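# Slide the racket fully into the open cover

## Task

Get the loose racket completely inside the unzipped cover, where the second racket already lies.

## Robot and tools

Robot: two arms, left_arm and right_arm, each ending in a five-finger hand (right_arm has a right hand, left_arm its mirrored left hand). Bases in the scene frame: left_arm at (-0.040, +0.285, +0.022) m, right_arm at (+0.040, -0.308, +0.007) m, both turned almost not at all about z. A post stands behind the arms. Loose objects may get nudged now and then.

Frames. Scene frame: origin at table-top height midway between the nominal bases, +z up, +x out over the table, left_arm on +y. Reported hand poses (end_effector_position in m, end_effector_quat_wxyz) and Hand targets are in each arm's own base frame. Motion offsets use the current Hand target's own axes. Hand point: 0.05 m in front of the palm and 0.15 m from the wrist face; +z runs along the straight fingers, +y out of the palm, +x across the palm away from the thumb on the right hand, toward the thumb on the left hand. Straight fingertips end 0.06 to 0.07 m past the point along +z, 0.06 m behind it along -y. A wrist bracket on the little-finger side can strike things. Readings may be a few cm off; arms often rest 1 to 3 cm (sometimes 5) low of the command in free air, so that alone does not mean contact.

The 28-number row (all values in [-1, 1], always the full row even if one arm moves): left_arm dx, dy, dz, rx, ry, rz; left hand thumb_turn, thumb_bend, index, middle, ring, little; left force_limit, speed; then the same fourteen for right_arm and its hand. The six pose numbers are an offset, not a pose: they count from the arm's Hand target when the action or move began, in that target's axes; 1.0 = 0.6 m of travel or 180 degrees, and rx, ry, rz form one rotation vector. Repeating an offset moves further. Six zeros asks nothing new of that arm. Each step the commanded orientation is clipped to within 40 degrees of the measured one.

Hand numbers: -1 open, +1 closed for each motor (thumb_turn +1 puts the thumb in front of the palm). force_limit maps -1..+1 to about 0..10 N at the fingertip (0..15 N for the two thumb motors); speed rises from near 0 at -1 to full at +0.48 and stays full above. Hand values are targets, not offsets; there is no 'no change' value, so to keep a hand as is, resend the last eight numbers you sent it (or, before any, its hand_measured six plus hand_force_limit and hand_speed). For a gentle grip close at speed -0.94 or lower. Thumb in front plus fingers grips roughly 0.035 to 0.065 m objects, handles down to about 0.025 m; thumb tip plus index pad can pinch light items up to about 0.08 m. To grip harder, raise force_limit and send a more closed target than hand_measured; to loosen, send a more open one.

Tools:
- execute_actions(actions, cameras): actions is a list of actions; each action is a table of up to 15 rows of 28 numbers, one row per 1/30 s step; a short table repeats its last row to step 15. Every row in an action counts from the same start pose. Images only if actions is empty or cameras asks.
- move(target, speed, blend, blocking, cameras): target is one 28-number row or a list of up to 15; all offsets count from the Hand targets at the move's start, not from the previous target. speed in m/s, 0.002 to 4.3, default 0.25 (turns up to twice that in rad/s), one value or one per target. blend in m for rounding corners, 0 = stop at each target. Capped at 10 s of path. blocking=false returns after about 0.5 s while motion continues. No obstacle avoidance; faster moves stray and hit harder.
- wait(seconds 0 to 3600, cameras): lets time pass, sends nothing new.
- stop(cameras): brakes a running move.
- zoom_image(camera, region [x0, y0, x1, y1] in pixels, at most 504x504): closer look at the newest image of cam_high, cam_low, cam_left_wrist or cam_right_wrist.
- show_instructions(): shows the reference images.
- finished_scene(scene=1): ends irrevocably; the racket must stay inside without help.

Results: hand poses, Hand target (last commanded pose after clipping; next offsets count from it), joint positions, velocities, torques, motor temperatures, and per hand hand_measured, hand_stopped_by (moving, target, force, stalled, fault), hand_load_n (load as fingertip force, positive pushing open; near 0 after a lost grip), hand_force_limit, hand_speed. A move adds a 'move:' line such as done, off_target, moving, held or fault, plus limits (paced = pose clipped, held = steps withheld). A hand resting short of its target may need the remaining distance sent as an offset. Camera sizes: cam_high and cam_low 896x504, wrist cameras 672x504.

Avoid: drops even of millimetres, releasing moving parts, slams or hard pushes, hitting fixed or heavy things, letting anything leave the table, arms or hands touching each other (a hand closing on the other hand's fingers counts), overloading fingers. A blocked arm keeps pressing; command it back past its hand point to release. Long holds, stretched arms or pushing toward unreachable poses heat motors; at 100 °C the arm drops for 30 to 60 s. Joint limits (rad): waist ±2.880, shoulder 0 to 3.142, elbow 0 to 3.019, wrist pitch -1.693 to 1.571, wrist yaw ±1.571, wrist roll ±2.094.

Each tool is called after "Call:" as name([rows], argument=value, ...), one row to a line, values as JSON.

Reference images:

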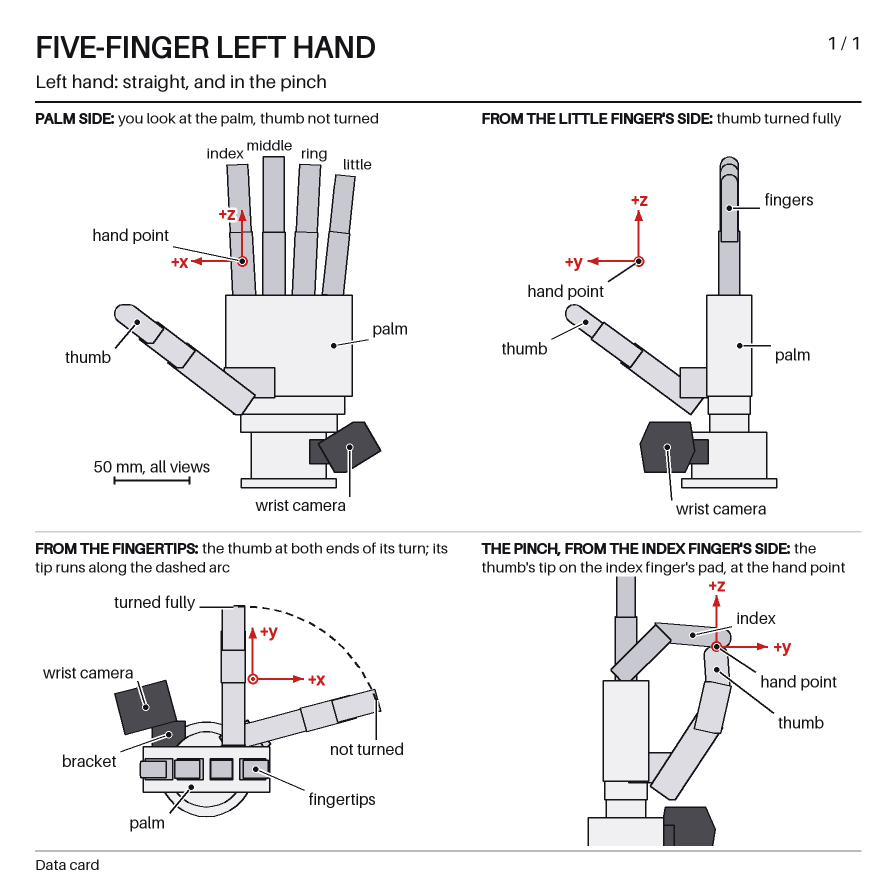

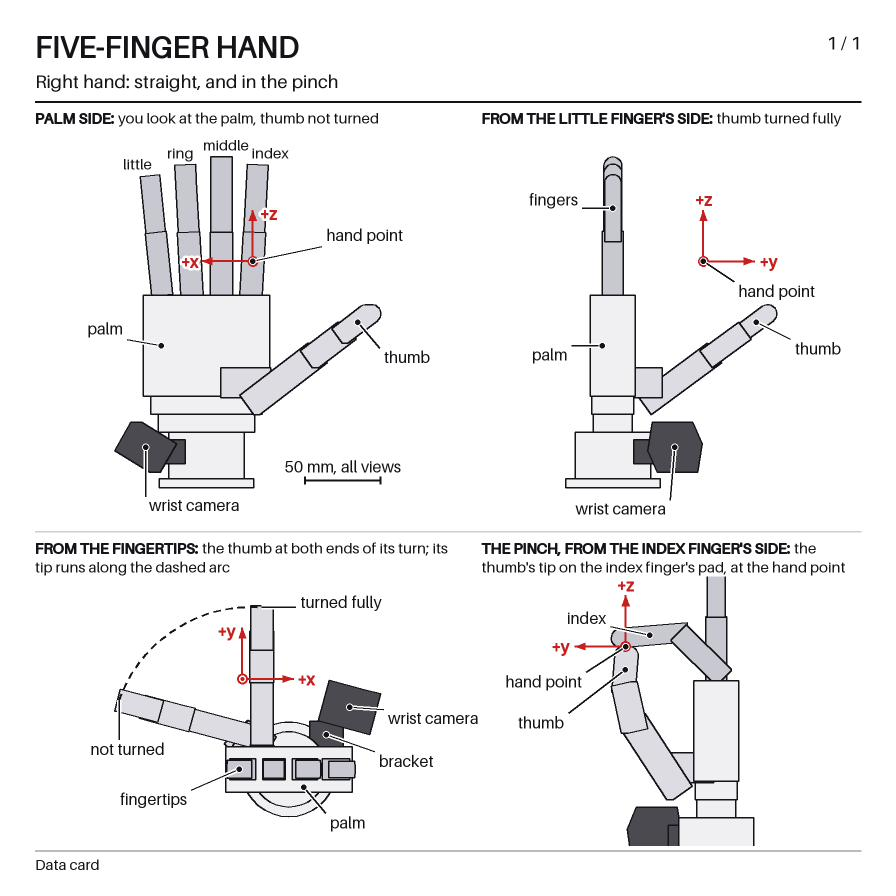

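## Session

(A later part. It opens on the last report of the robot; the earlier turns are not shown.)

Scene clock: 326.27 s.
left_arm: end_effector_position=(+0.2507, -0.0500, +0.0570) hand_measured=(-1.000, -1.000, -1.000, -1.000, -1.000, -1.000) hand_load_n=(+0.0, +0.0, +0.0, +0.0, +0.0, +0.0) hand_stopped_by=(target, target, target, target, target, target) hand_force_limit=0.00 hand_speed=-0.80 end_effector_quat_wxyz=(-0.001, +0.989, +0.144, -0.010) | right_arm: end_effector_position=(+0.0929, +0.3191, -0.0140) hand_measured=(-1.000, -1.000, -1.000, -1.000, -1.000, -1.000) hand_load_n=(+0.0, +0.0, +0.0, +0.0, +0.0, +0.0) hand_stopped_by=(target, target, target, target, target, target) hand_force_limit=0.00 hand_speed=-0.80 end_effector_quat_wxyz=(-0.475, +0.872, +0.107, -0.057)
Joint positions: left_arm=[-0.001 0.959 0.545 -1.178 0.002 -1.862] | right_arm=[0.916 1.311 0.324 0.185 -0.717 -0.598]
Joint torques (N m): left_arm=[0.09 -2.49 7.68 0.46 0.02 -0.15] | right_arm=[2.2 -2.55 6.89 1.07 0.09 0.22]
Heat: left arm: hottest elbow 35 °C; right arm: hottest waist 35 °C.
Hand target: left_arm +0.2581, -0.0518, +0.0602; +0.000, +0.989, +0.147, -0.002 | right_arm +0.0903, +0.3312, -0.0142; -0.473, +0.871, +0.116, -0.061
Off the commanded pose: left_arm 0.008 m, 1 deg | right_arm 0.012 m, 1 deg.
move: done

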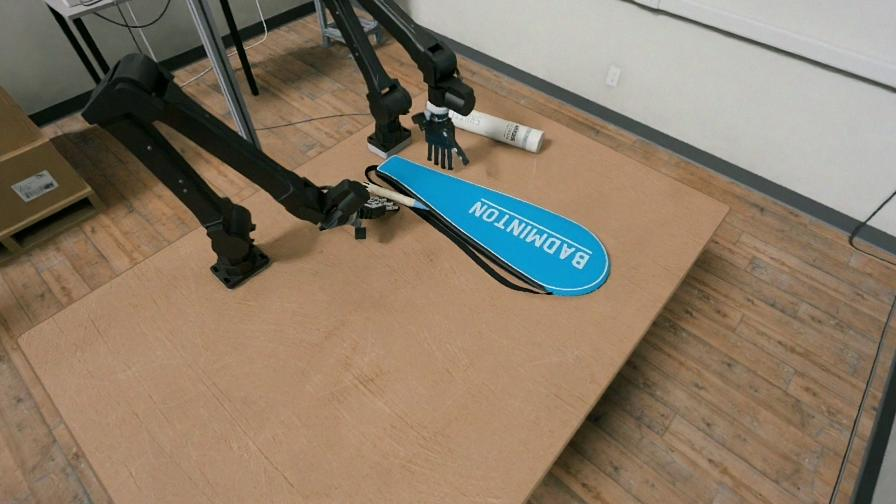

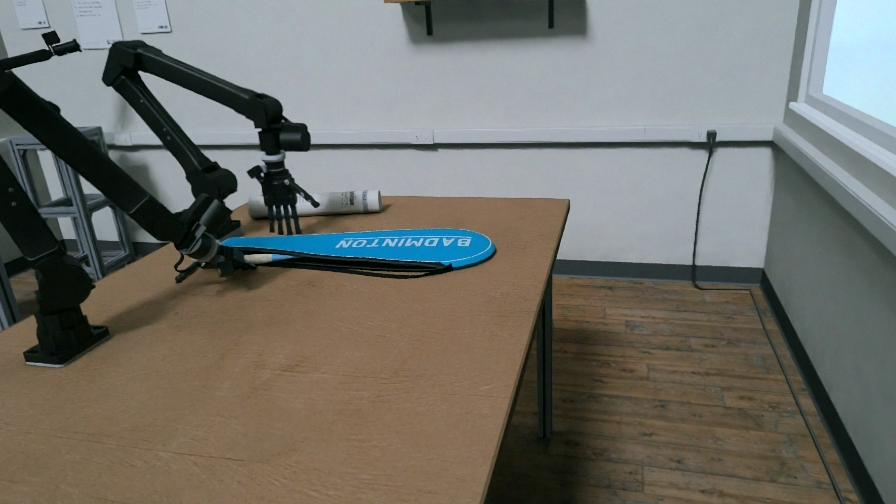

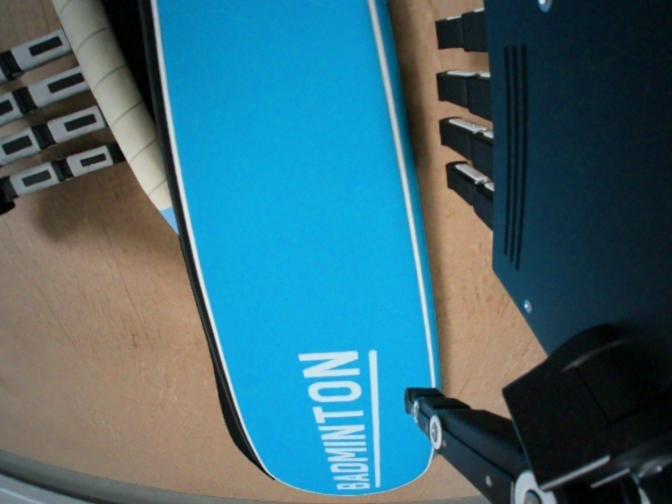

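Call:
move(target=[0,0.028,0.002,0,0,0,-1,-1,-1,-1,-1,-1,0,-0.8,0,0,0,0,0,0,-1,-1,-1,-1,-1,-1,0,-0.8], cameras=["cam_high","cam_low","cam_left_wrist"], speed=0.04)

Call:
zoom_image(camera="cam_high", region=[340, 90, 500, 240])

Call:
zoom_image(camera="cam_left_wrist", region=[300, 0, 520, 240])

Scene clock: 330.60 s.
left_arm: end_effector_position=(+0.2521, -0.0644, +0.0524) hand_measured=(-1.000, -1.000, -1.000, -1.000, -1.000, -1.000) hand_load_n=(+0.0, +0.0, +0.0, +0.0, +0.0, -0.5) hand_stopped_by=(target, target, target, target, target, target) hand_force_limit=0.00 hand_speed=-0.80 end_effector_quat_wxyz=(-0.002, +0.989, +0.146, -0.014) | right_arm: end_effector_position=(+0.0929, +0.3191, -0.0140) hand_measured=(-1.000, -1.000, -1.000, -1.000, -1.000, -1.000) hand_load_n=(+0.0, +0.0, +0.0, +0.5, +0.0, +0.0) hand_stopped_by=(target, target, target, target, target, target) hand_force_limit=0.00 hand_speed=-0.80 end_effector_quat_wxyz=(-0.475, +0.872, +0.107, -0.057)
Joint positions: left_arm=[-0.072 0.98 0.545 -1.165 0.002 -1.935] | right_arm=[0.916 1.311 0.324 0.185 -0.717 -0.598]
Joint torques (N m): left_arm=[0.15 -2.78 8.34 0.47 0.04 -0.19] | right_arm=[2.2 -2.55 6.89 1.07 0.09 0.22]
Heat: left arm: hottest elbow 35 °C; right arm: hottest waist 34 °C.
Hand target: left_arm +0.2629, -0.0678, +0.0589; +0.000, +0.989, +0.147, -0.002 | right_arm +0.0903, +0.3312, -0.0142; -0.473, +0.871, +0.116, -0.061
Off the commanded pose: left_arm 0.013 m, 2 deg | right_arm 0.012 m, 1 deg.
move: off_target (left_arm)

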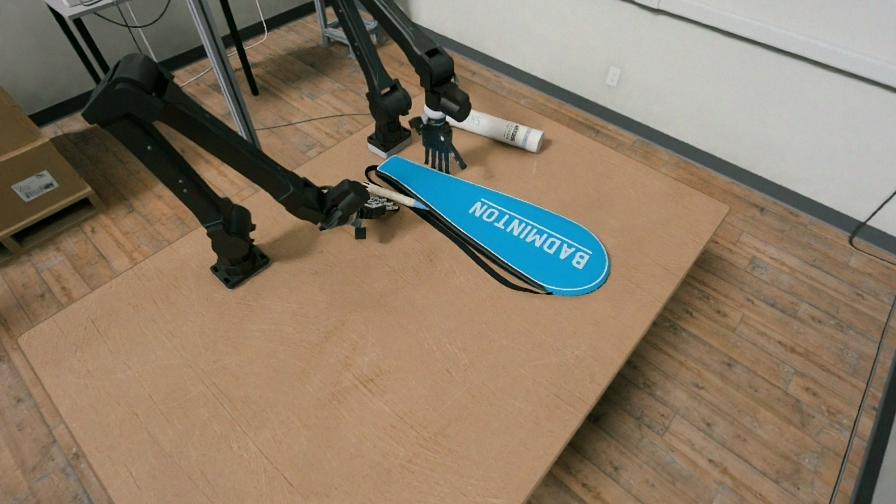

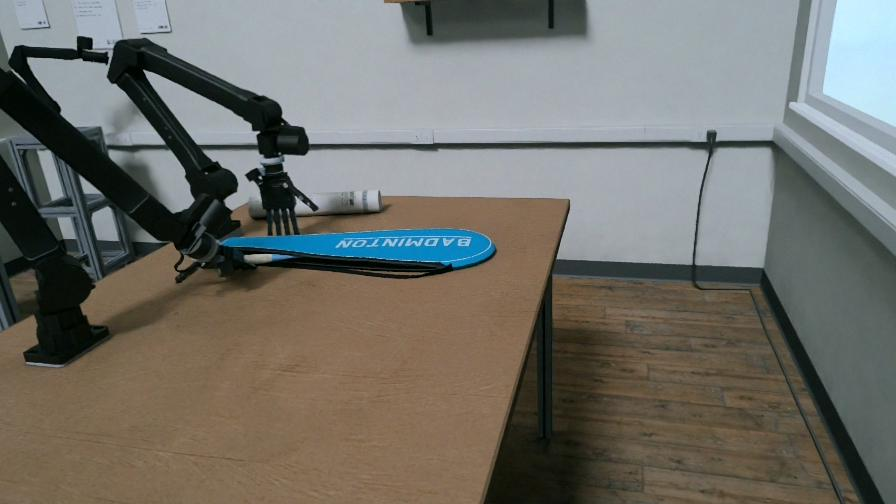

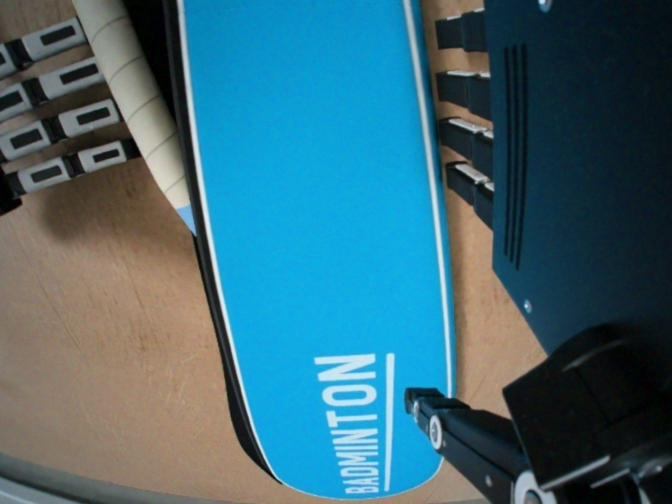

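Scaled by 3.150 from the camera's image (finer frame: 1280x720).

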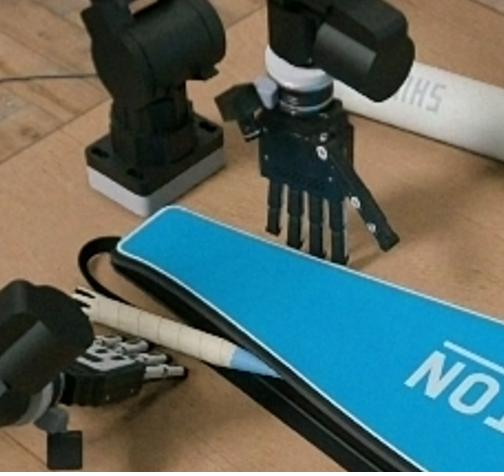

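Scaled by 2.100 from the camera's image (finer frame: 960x720).

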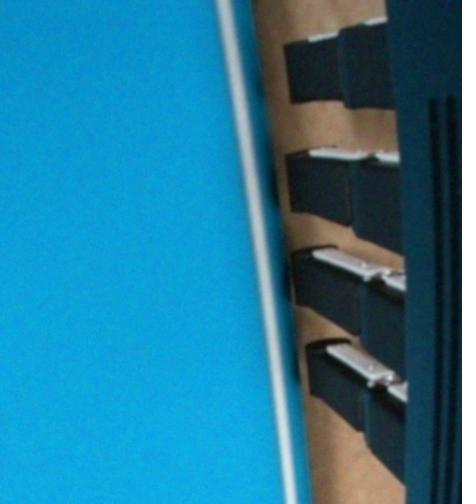

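Call:
move(target=[0,0.01,-0.012,0,0,0,-1,-1,-1,-1,-1,-1,0,-0.8,0,0,0,0,0,0,-1,-1,-1,-1,-1,-1,0,-0.8], cameras=["cam_left_wrist"], speed=0.04)

Call:
move(target=[0,0,0,0,0,0,-1,-1,-1,-1,-1,-1,0,-0.8,0.0,-0.016,0.025,0,0,0,-1,-1,-1,-1,-1,-1,0,-0.8], cameras=["cam_high","cam_low","cam_left_wrist"], speed=0.04)

Call:
zoom_image(camera="cam_high", region=[340, 90, 500, 240])

Call:
zoom_image(camera="cam_low", region=[215, 225, 315, 285])

Scene clock: 336.37 s.
left_arm: end_effector_position=(+0.2519, -0.0686, +0.0524) hand_measured=(-1.000, -1.000, -1.000, -1.000, -1.000, -1.000) hand_load_n=(+0.0, +0.0, +0.0, +0.5, +0.0, +0.0) hand_stopped_by=(target, target, target, target, target, target) hand_force_limit=0.00 hand_speed=-0.80 end_effector_quat_wxyz=(-0.003, +0.989, +0.148, -0.014) | right_arm: end_effector_position=(+0.0929, +0.3191, -0.0140) hand_measured=(-1.000, -1.000, -1.000, -1.000, -1.000, -1.000) hand_load_n=(+0.0, +0.0, +0.0, +0.5, -0.5, +0.0) hand_stopped_by=(target, target, target, target, target, target) hand_force_limit=0.00 hand_speed=-0.80 end_effector_quat_wxyz=(-0.475, +0.872, +0.107, -0.057)
Joint positions: left_arm=[-0.094 0.98 0.545 -1.165 0.002 -1.961] | right_arm=[0.916 1.311 0.324 0.185 -0.717 -0.598]
Joint torques (N m): left_arm=[-0.03 -2.9 9.88 -0.29 0.04 -0.17] | right_arm=[2.2 -2.61 6.89 1.07 0.09 0.22]
Heat: left arm: hottest elbow 35 °C; right arm: hottest waist 34 °C.
Hand target: left_arm +0.2647, -0.0736, +0.0661; +0.000, +0.989, +0.147, -0.002 | right_arm +0.0903, +0.3312, -0.0142; -0.473, +0.871, +0.116, -0.061
Off the commanded pose: left_arm 0.019 m, 2 deg | right_arm 0.012 m, 1 deg.
move: off_target (left_arm)

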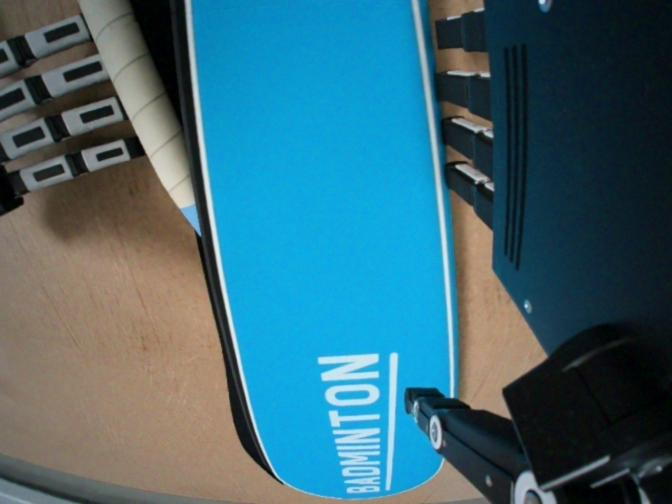

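Scene clock: 337.70 s.
left_arm: end_effector_position=(+0.2520, -0.0685, +0.0524) hand_measured=(-1.000, -1.000, -1.000, -1.000, -1.000, -1.000) hand_load_n=(+0.0, +0.0, +0.0, +0.0, +0.0, +0.0) hand_stopped_by=(target, target, target, target, target, target) hand_force_limit=0.00 hand_speed=-0.80 end_effector_quat_wxyz=(-0.003, +0.989, +0.148, -0.014) | right_arm: end_effector_position=(+0.0874, +0.3350, -0.0143) hand_measured=(-1.000, -1.000, -1.000, -1.000, -1.000, -1.000) hand_load_n=(+0.0, +0.0, +0.0, +0.5, +0.0, +0.0) hand_stopped_by=(target, target, target, target, target, target) hand_force_limit=0.00 hand_speed=-0.80 end_effector_quat_wxyz=(-0.475, +0.871, +0.108, -0.059)
Joint positions: left_arm=[-0.094 0.98 0.545 -1.165 0.002 -1.961] | right_arm=[0.968 1.345 0.345 0.225 -0.684 -0.553]
Joint torques (N m): left_arm=[-0.03 -2.9 9.88 -0.28 0.04 -0.17] | right_arm=[2.08 -2.84 6.99 1.09 0.21 0.22]
Heat: left arm: hottest elbow 35 °C; right arm: hottest waist 34 °C.
Hand target: left_arm +0.2647, -0.0736, +0.0661; +0.000, +0.989, +0.147, -0.002 | right_arm +0.0856, +0.3483, -0.0143; -0.473, +0.871, +0.116, -0.062
Off the commanded pose: left_arm 0.019 m, 2 deg | right_arm 0.013 m, 1 deg.
move: off_target (right_arm)

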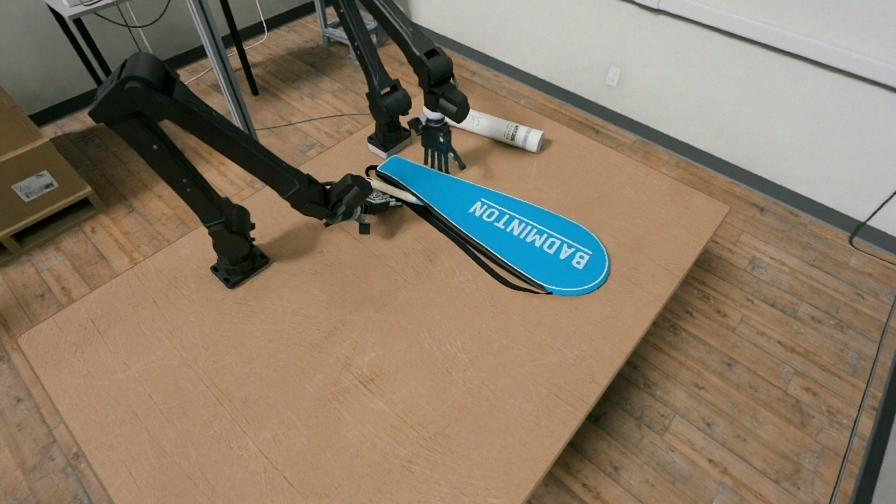

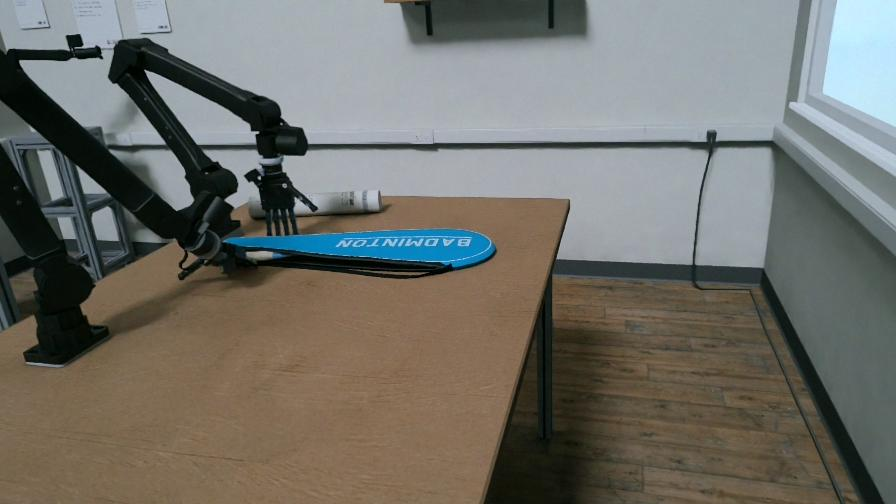

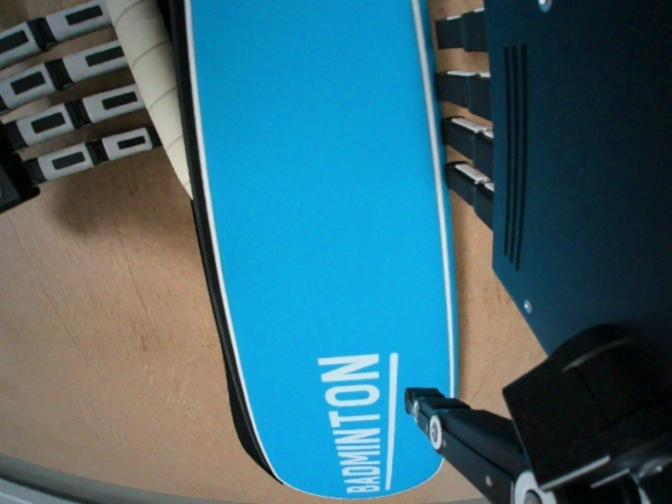

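Scaled by 3.150 from the camera's image (finer frame: 1280x720).

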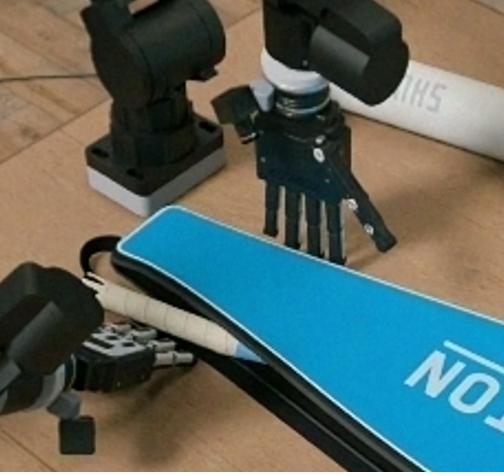

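Scaled by 5.040 from the camera's image (finer frame: 1280x720).

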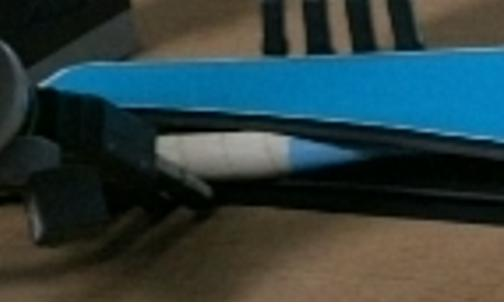

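Call:
move(target=[0,0,0,0,0,0,-1,-1,-1,-1,-1,-1,0,-0.8,0.003,-0.038,0.0435,0,0,0,-1,-1,-1,-1,-1,-1,0,-0.8], cameras=["cam_high","cam_low","cam_left_wrist","cam_right_wrist"], speed=0.04)

Call:
zoom_image(camera="cam_high", region=[340, 90, 500, 240])

Call:
zoom_image(camera="cam_low", region=[215, 225, 315, 285])

Scene clock: 344.80 s.
left_arm: end_effector_position=(+0.2520, -0.0682, +0.0523) hand_measured=(-1.000, -1.000, -1.000, -1.000, -1.000, -1.000) hand_load_n=(+0.0, +0.0, +0.0, +0.0, +0.0, +0.0) hand_stopped_by=(target, target, target, target, target, target) hand_force_limit=0.00 hand_speed=-0.80 end_effector_quat_wxyz=(-0.003, +0.989, +0.148, -0.014) | right_arm: end_effector_position=(+0.0801, +0.3632, -0.0123) hand_measured=(-1.000, -1.000, -1.000, -1.000, -1.000, -1.000) hand_load_n=(-0.5, +0.0, +0.0, +0.5, +0.0, +0.0) hand_stopped_by=(target, target, target, target, target, target) hand_force_limit=0.00 hand_speed=-0.80 end_effector_quat_wxyz=(-0.469, +0.875, +0.105, -0.062)
Joint positions: left_arm=[-0.094 0.98 0.545 -1.165 0 -1.962] | right_arm=[1.047 1.393 0.399 0.247 -0.622 -0.484]
Joint torques (N m): left_arm=[0.03 -2.96 9.88 -0.29 0.1 -0.17] | right_arm=[2.14 -3.43 7.71 1.33 0.13 0.21]
Heat: left arm: hottest elbow 36 °C; right arm: hottest waist 34 °C.
Hand target: left_arm +0.2647, -0.0736, +0.0661; +0.000, +0.989, +0.147, -0.002 | right_arm +0.0784, +0.3819, -0.0094; -0.473, +0.871, +0.116, -0.061
Off the commanded pose: left_arm 0.019 m, 2 deg | right_arm 0.019 m, 1 deg.
move: off_target (right_arm)

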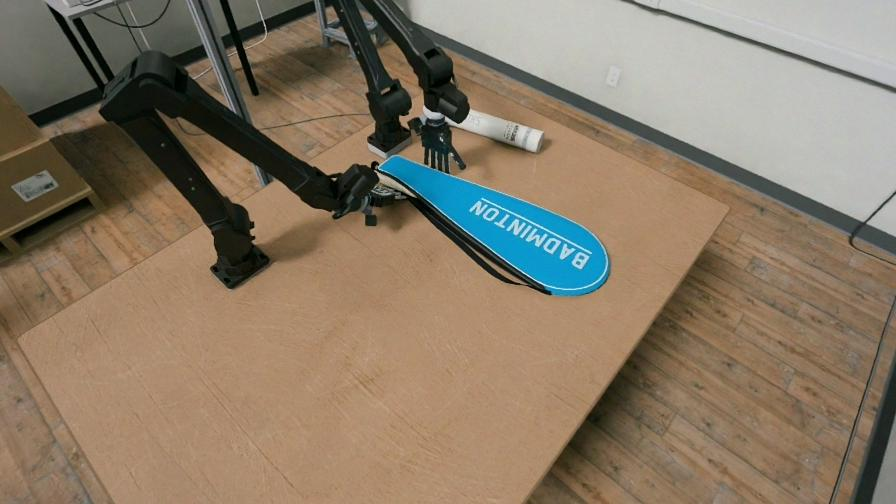

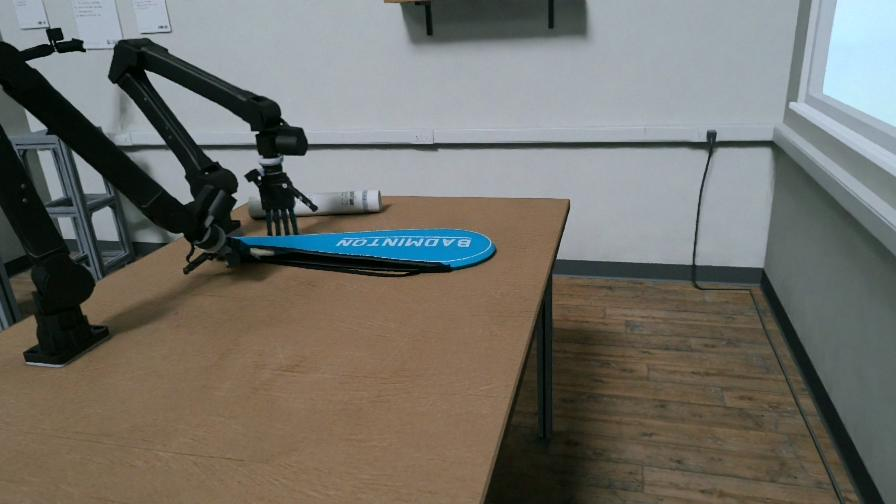

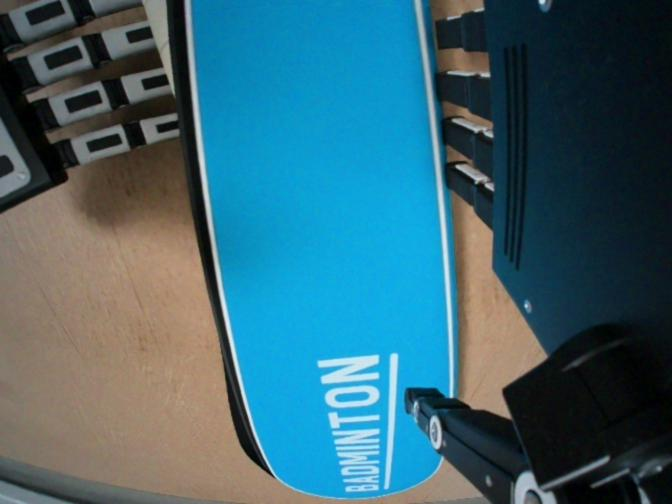

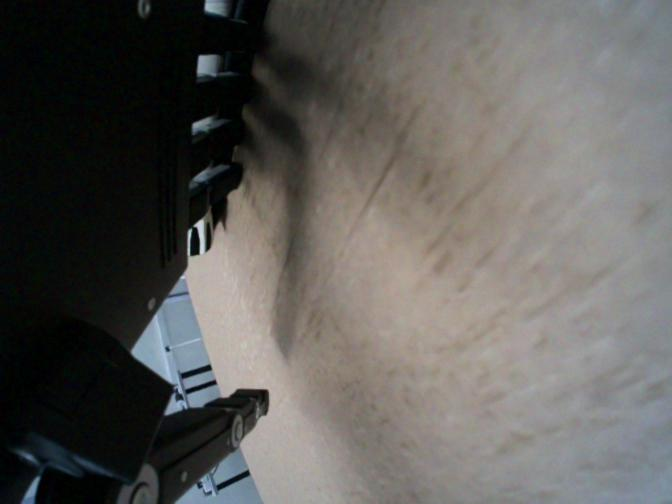

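Scaled by 3.150 from the camera's image (finer frame: 1280x720).

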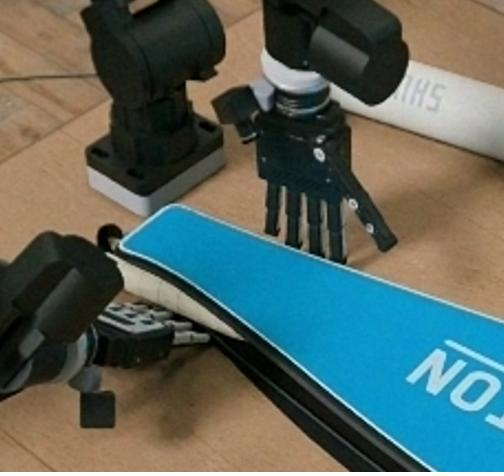

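Scaled by 5.040 from the camera's image (finer frame: 1280x720).

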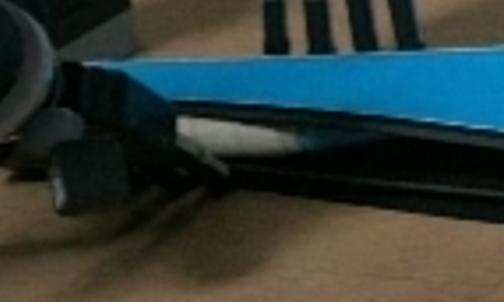

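Call:
zoom_image(camera="cam_high", region=[355, 140, 425, 210])

Call:
zoom_image(camera="cam_right_wrist", region=[180, 0, 300, 270])

Scaled by 7.200 from the camera's image (finer frame: 1280x720).

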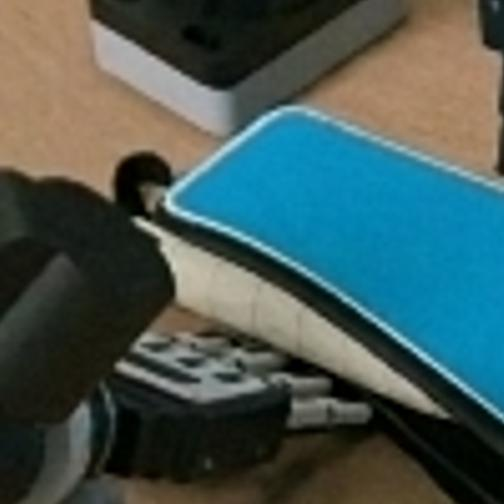

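Scaled by 1.867 from the camera's image (finer frame: 960x720).

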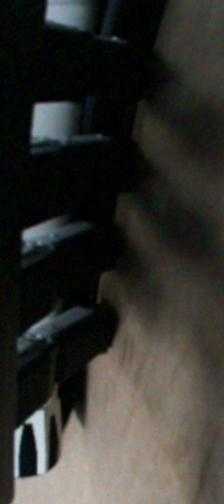

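Call:
move([
  [0,-0.033,-0.02,0,0,0,-1,-1,-1,-1,-1,-1,0,-0.8,0.0,0.02,-0.03,0,0,0,-1,-1,-1,-1,-1,-1,0,-0.8],
  [-0.09,-0.02,-0.25,0,0,0.10,-1,-1,-1,-1,-1,-1,0,-0.8,0.0,0.02,-0.03,0,0,0,-1,-1,-1,-1,-1,-1,0,-0.8],
], cameras=["cam_left_wrist"], speed=0.12, blend=0.01)

Call:
zoom_image(camera="cam_left_wrist", region=[130, 0, 380, 250])

Scene clock: 359.03 s.
left_arm: end_effector_position=(+0.2020, -0.0730, +0.1922) hand_measured=(-1.000, -1.000, -1.000, -1.000, -1.000, -1.000) hand_load_n=(+0.0, +0.0, +0.0, +0.0, +0.0, +0.0) hand_stopped_by=(target, target, target, target, target, target) hand_force_limit=0.00 hand_speed=-0.80 end_effector_quat_wxyz=(-0.002, +1.000, +0.007, -0.027) | right_arm: end_effector_position=(+0.0803, +0.3622, -0.0116) hand_measured=(-1.000, -1.000, -1.000, -1.000, -1.000, -1.000) hand_load_n=(-0.5, +0.0, +0.0, +0.0, +0.0, -0.5) hand_stopped_by=(target, target, target, target, target, target) hand_force_limit=0.00 hand_speed=-0.80 end_effector_quat_wxyz=(-0.473, +0.871, +0.115, -0.064)
Joint positions: left_arm=[-0.075 0.792 0.829 -1.663 0 -1.659] | right_arm=[1.04 1.393 0.399 0.244 -0.643 -0.506]
Joint torques (N m): left_arm=[0.09 -2.02 12.07 -0.38 0.08 0.15] | right_arm=[-1.38 -6.01 5.11 0.46 -0.54 0.02]
Heat: left arm: hottest elbow 36 °C; right arm: hottest waist 34 °C.
Hand target: left_arm +0.2100, -0.0777, +0.2163; +0.000, +1.000, -0.009, -0.001 | right_arm +0.0840, +0.3610, -0.0097; -0.473, +0.871, +0.116, -0.062
Off the commanded pose: left_arm 0.026 m, 3 deg | right_arm 0.004 m, 0 deg.
move: off_target (left_arm)

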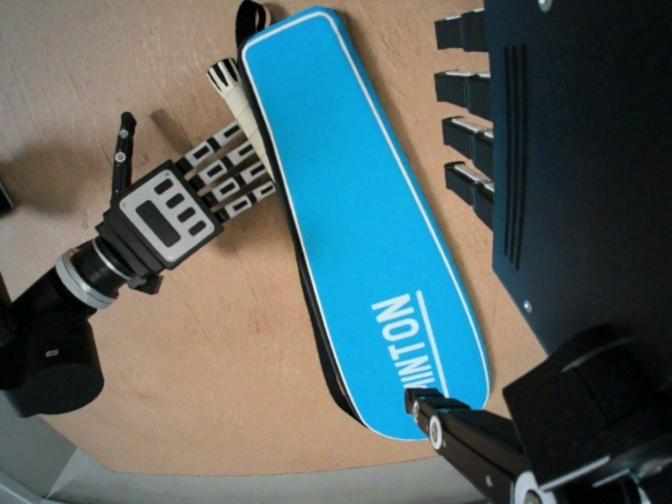

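Scaled by 2.016 from the camera's image (finer frame: 960x720).

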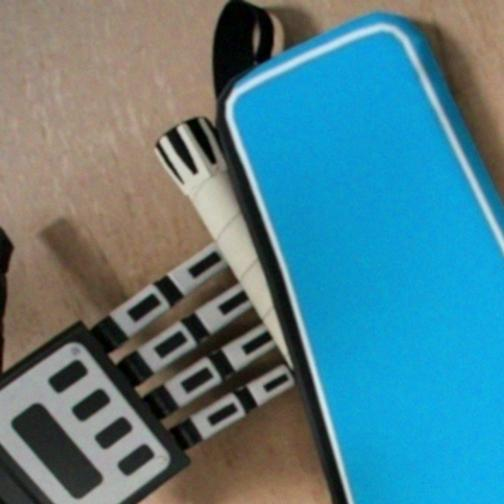

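Call:
move([
  [0.081,-0.04,0.12,0,0,-0.10,-1,-1,-1,-1,-1,-1,0,-0.8,-0.0065,0.013,-0.02,0,0,0,-1,-1,-1,-1,-1,-1,0,-0.8],
  [0.081,-0.04,0.2555,0,0,-0.10,-1,-1,-1,-1,-1,-1,0,-0.8,-0.081,0.007,-0.011,0,0.0373,0.0242,-1,-1,-1,-1,-1,-1,0,-0.8],
  [0.091,-0.0085,0.2555,0,0,-0.10,-1,-1,-1,-1,-1,-1,0,-0.8,-0.081,0.007,-0.011,0,0.0373,0.0242,-1,-1,-1,-1,-1,-1,0,-0.8],
], cameras=["cam_high","cam_left_wrist","cam_right_wrist"], speed=[0.12,0.08,0.04])

Call:
zoom_image(camera="cam_high", region=[350, 110, 470, 220])

Scene clock: 380.13 s.
left_arm: end_effector_position=(+0.2567, -0.0694, +0.0590) hand_measured=(-1.000, -1.000, -1.000, -1.000, -1.000, -1.000) hand_load_n=(+0.0, +0.0, +0.0, +0.0, +0.0, +0.0) hand_stopped_by=(target, target, target, target, target, target) hand_force_limit=0.00 hand_speed=-0.80 end_effector_quat_wxyz=(-0.003, +0.989, +0.147, -0.011) | right_arm: end_effector_position=(+0.0496, +0.3415, -0.0109) hand_measured=(-1.000, -1.000, -1.000, -1.000, -1.000, -1.000) hand_load_n=(-0.5, +0.0, +0.0, +0.0, +0.0, +0.0) hand_stopped_by=(target, target, target, target, target, target) hand_force_limit=0.00 hand_speed=-0.80 end_effector_quat_wxyz=(-0.472, +0.880, +0.047, -0.022)
Joint positions: left_arm=[-0.097 0.98 0.564 -1.176 0 -1.962] | right_arm=[1.169 1.253 0.261 0.343 -0.413 -0.301]
Joint torques (N m): left_arm=[0.09 -2.78 7.88 0.51 0.1 -0.19] | right_arm=[1.55 -4.72 4.18 1.61 -0.18 0.23]
Heat: left arm: hottest elbow 35 °C; right arm: hottest waist 34 °C.
Hand target: left_arm +0.2643, -0.0737, +0.0629; +0.000, +0.989, +0.147, -0.001 | right_arm +0.0392, +0.3409, -0.0097; -0.476, +0.877, +0.055, -0.028
Off the commanded pose: left_arm 0.010 m, 1 deg | right_arm 0.011 m, 1 deg.
move: off_target (right_arm)

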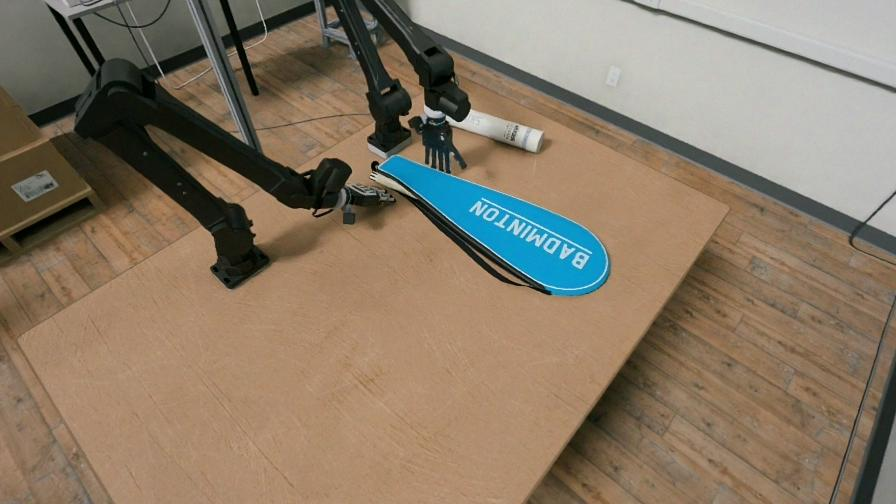

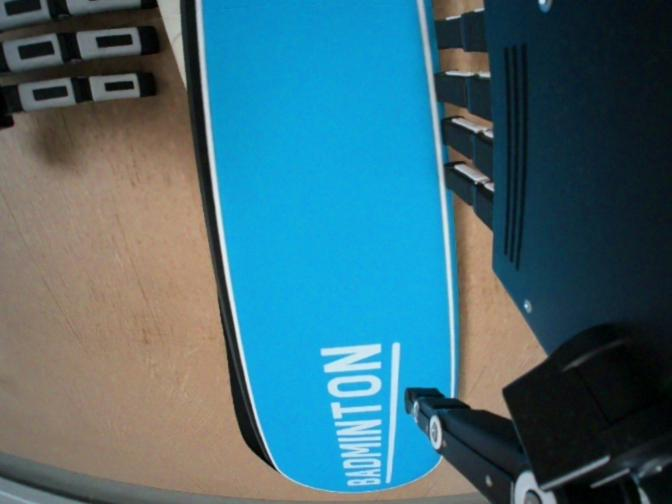

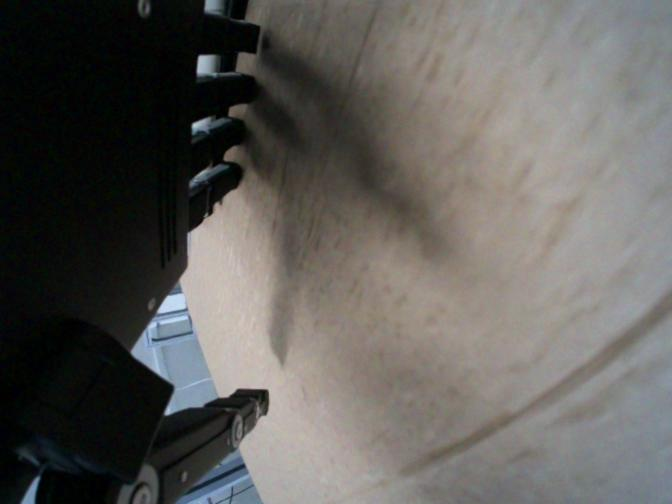

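Scaled by 4.200 from the camera's image (finer frame: 1280x720).

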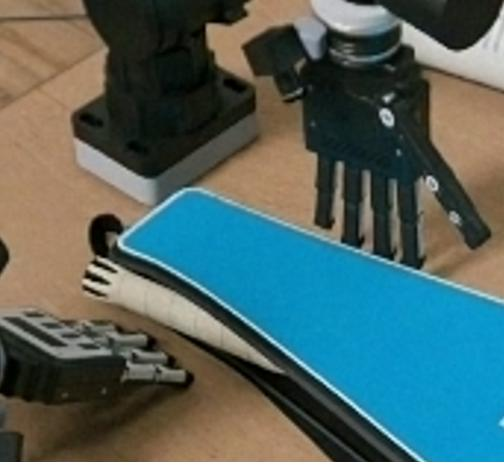

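Call:
zoom_image(camera="cam_right_wrist", region=[180, 0, 300, 270])

Scaled by 1.867 from the camera's image (finer frame: 960x720).

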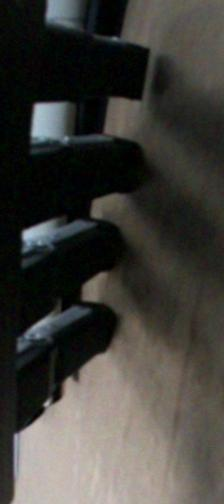

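Call:
move(target=[0,0,0,0,0,0,-1,-1,-1,-1,-1,-1,0,-0.8,-0.0223,-0.0167,0.0165,0,0,0,-1,-1,-1,-1,-1,-1,0,-0.8], cameras=["cam_high","cam_low","cam_right_wrist"], speed=0.05)

Call:
zoom_image(camera="cam_high", region=[350, 110, 470, 220])

Call:
zoom_image(camera="cam_right_wrist", region=[180, 0, 300, 270])

Scene clock: 407.83 s.
left_arm: end_effector_position=(+0.2566, -0.0694, +0.0587) hand_measured=(-1.000, -1.000, -1.000, -1.000, -1.000, -1.000) hand_load_n=(+0.0, +0.0, +0.0, +0.0, +0.0, +0.0) hand_stopped_by=(target, target, target, target, target, target) hand_force_limit=0.00 hand_speed=-0.80 end_effector_quat_wxyz=(-0.003, +0.989, +0.147, -0.011) | right_arm: end_effector_position=(+0.0334, +0.3476, -0.0106) hand_measured=(-1.000, -1.000, -1.000, -1.000, -1.000, -1.000) hand_load_n=(+0.0, +0.0, +0.0, +0.0, +0.0, +0.0) hand_stopped_by=(target, target, target, target, target, target) hand_force_limit=0.00 hand_speed=-0.80 end_effector_quat_wxyz=(-0.470, +0.881, +0.046, -0.022)
Joint positions: left_arm=[-0.097 0.982 0.564 -1.176 0 -1.962] | right_arm=[1.244 1.251 0.261 0.354 -0.35 -0.252]
Joint torques (N m): left_arm=[0.09 -2.73 7.88 0.49 0.1 -0.17] | right_arm=[1.73 -4.13 5.37 1.59 -0.17 0.24]
Heat: left arm: hottest elbow 35 °C; right arm: hottest waist 34 °C.
Hand target: left_arm +0.2643, -0.0737, +0.0629; +0.000, +0.989, +0.147, -0.001 | right_arm +0.0242, +0.3528, -0.0068; -0.476, +0.877, +0.055, -0.028
Off the commanded pose: left_arm 0.010 m, 1 deg | right_arm 0.011 m, 2 deg.
move: off_target (right_arm)

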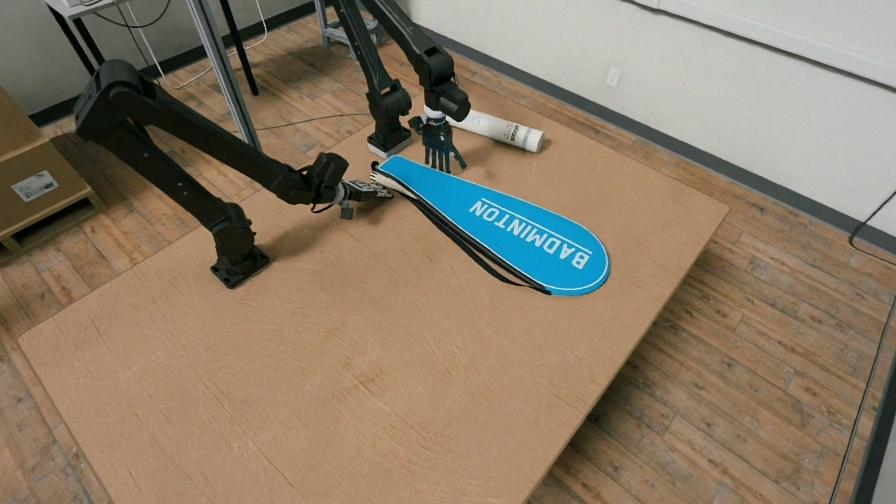

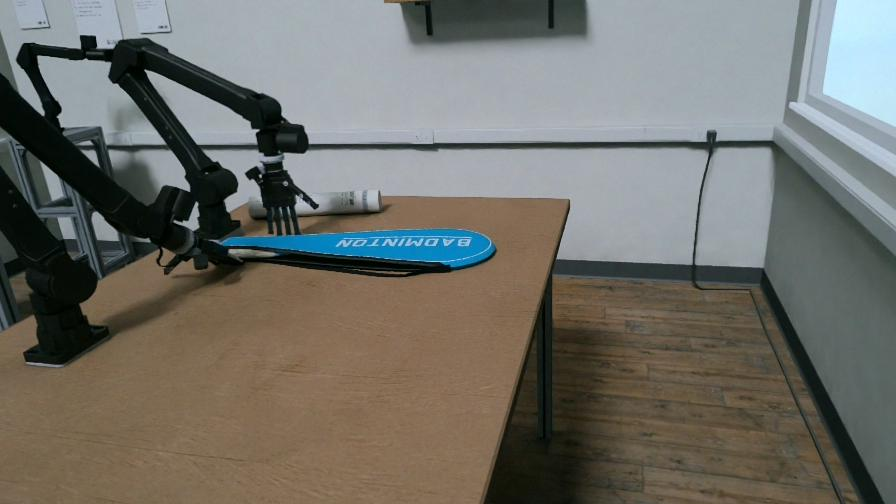

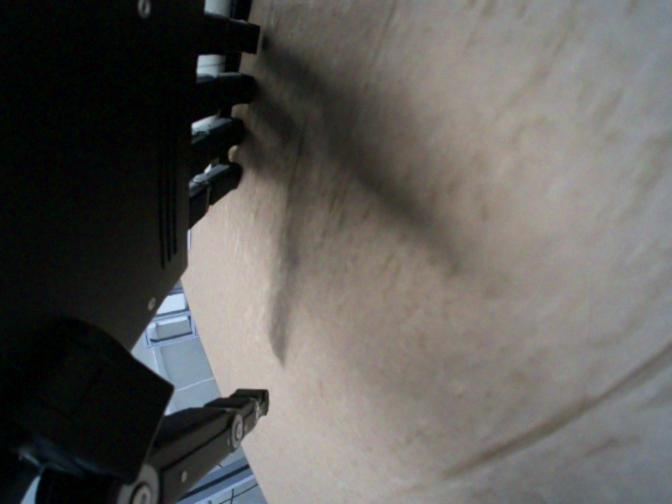

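Scaled by 4.200 from the camera's image (finer frame: 1280x720).

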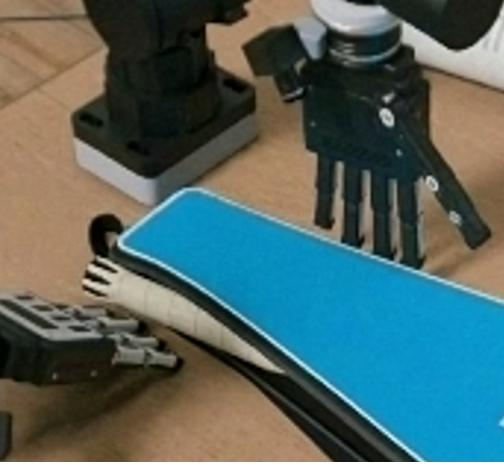

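Scaled by 1.867 from the camera's image (finer frame: 960x720).

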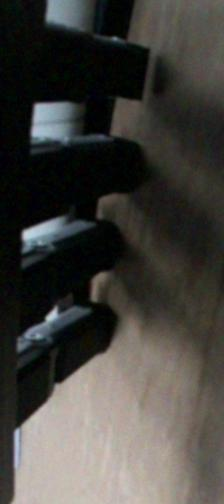

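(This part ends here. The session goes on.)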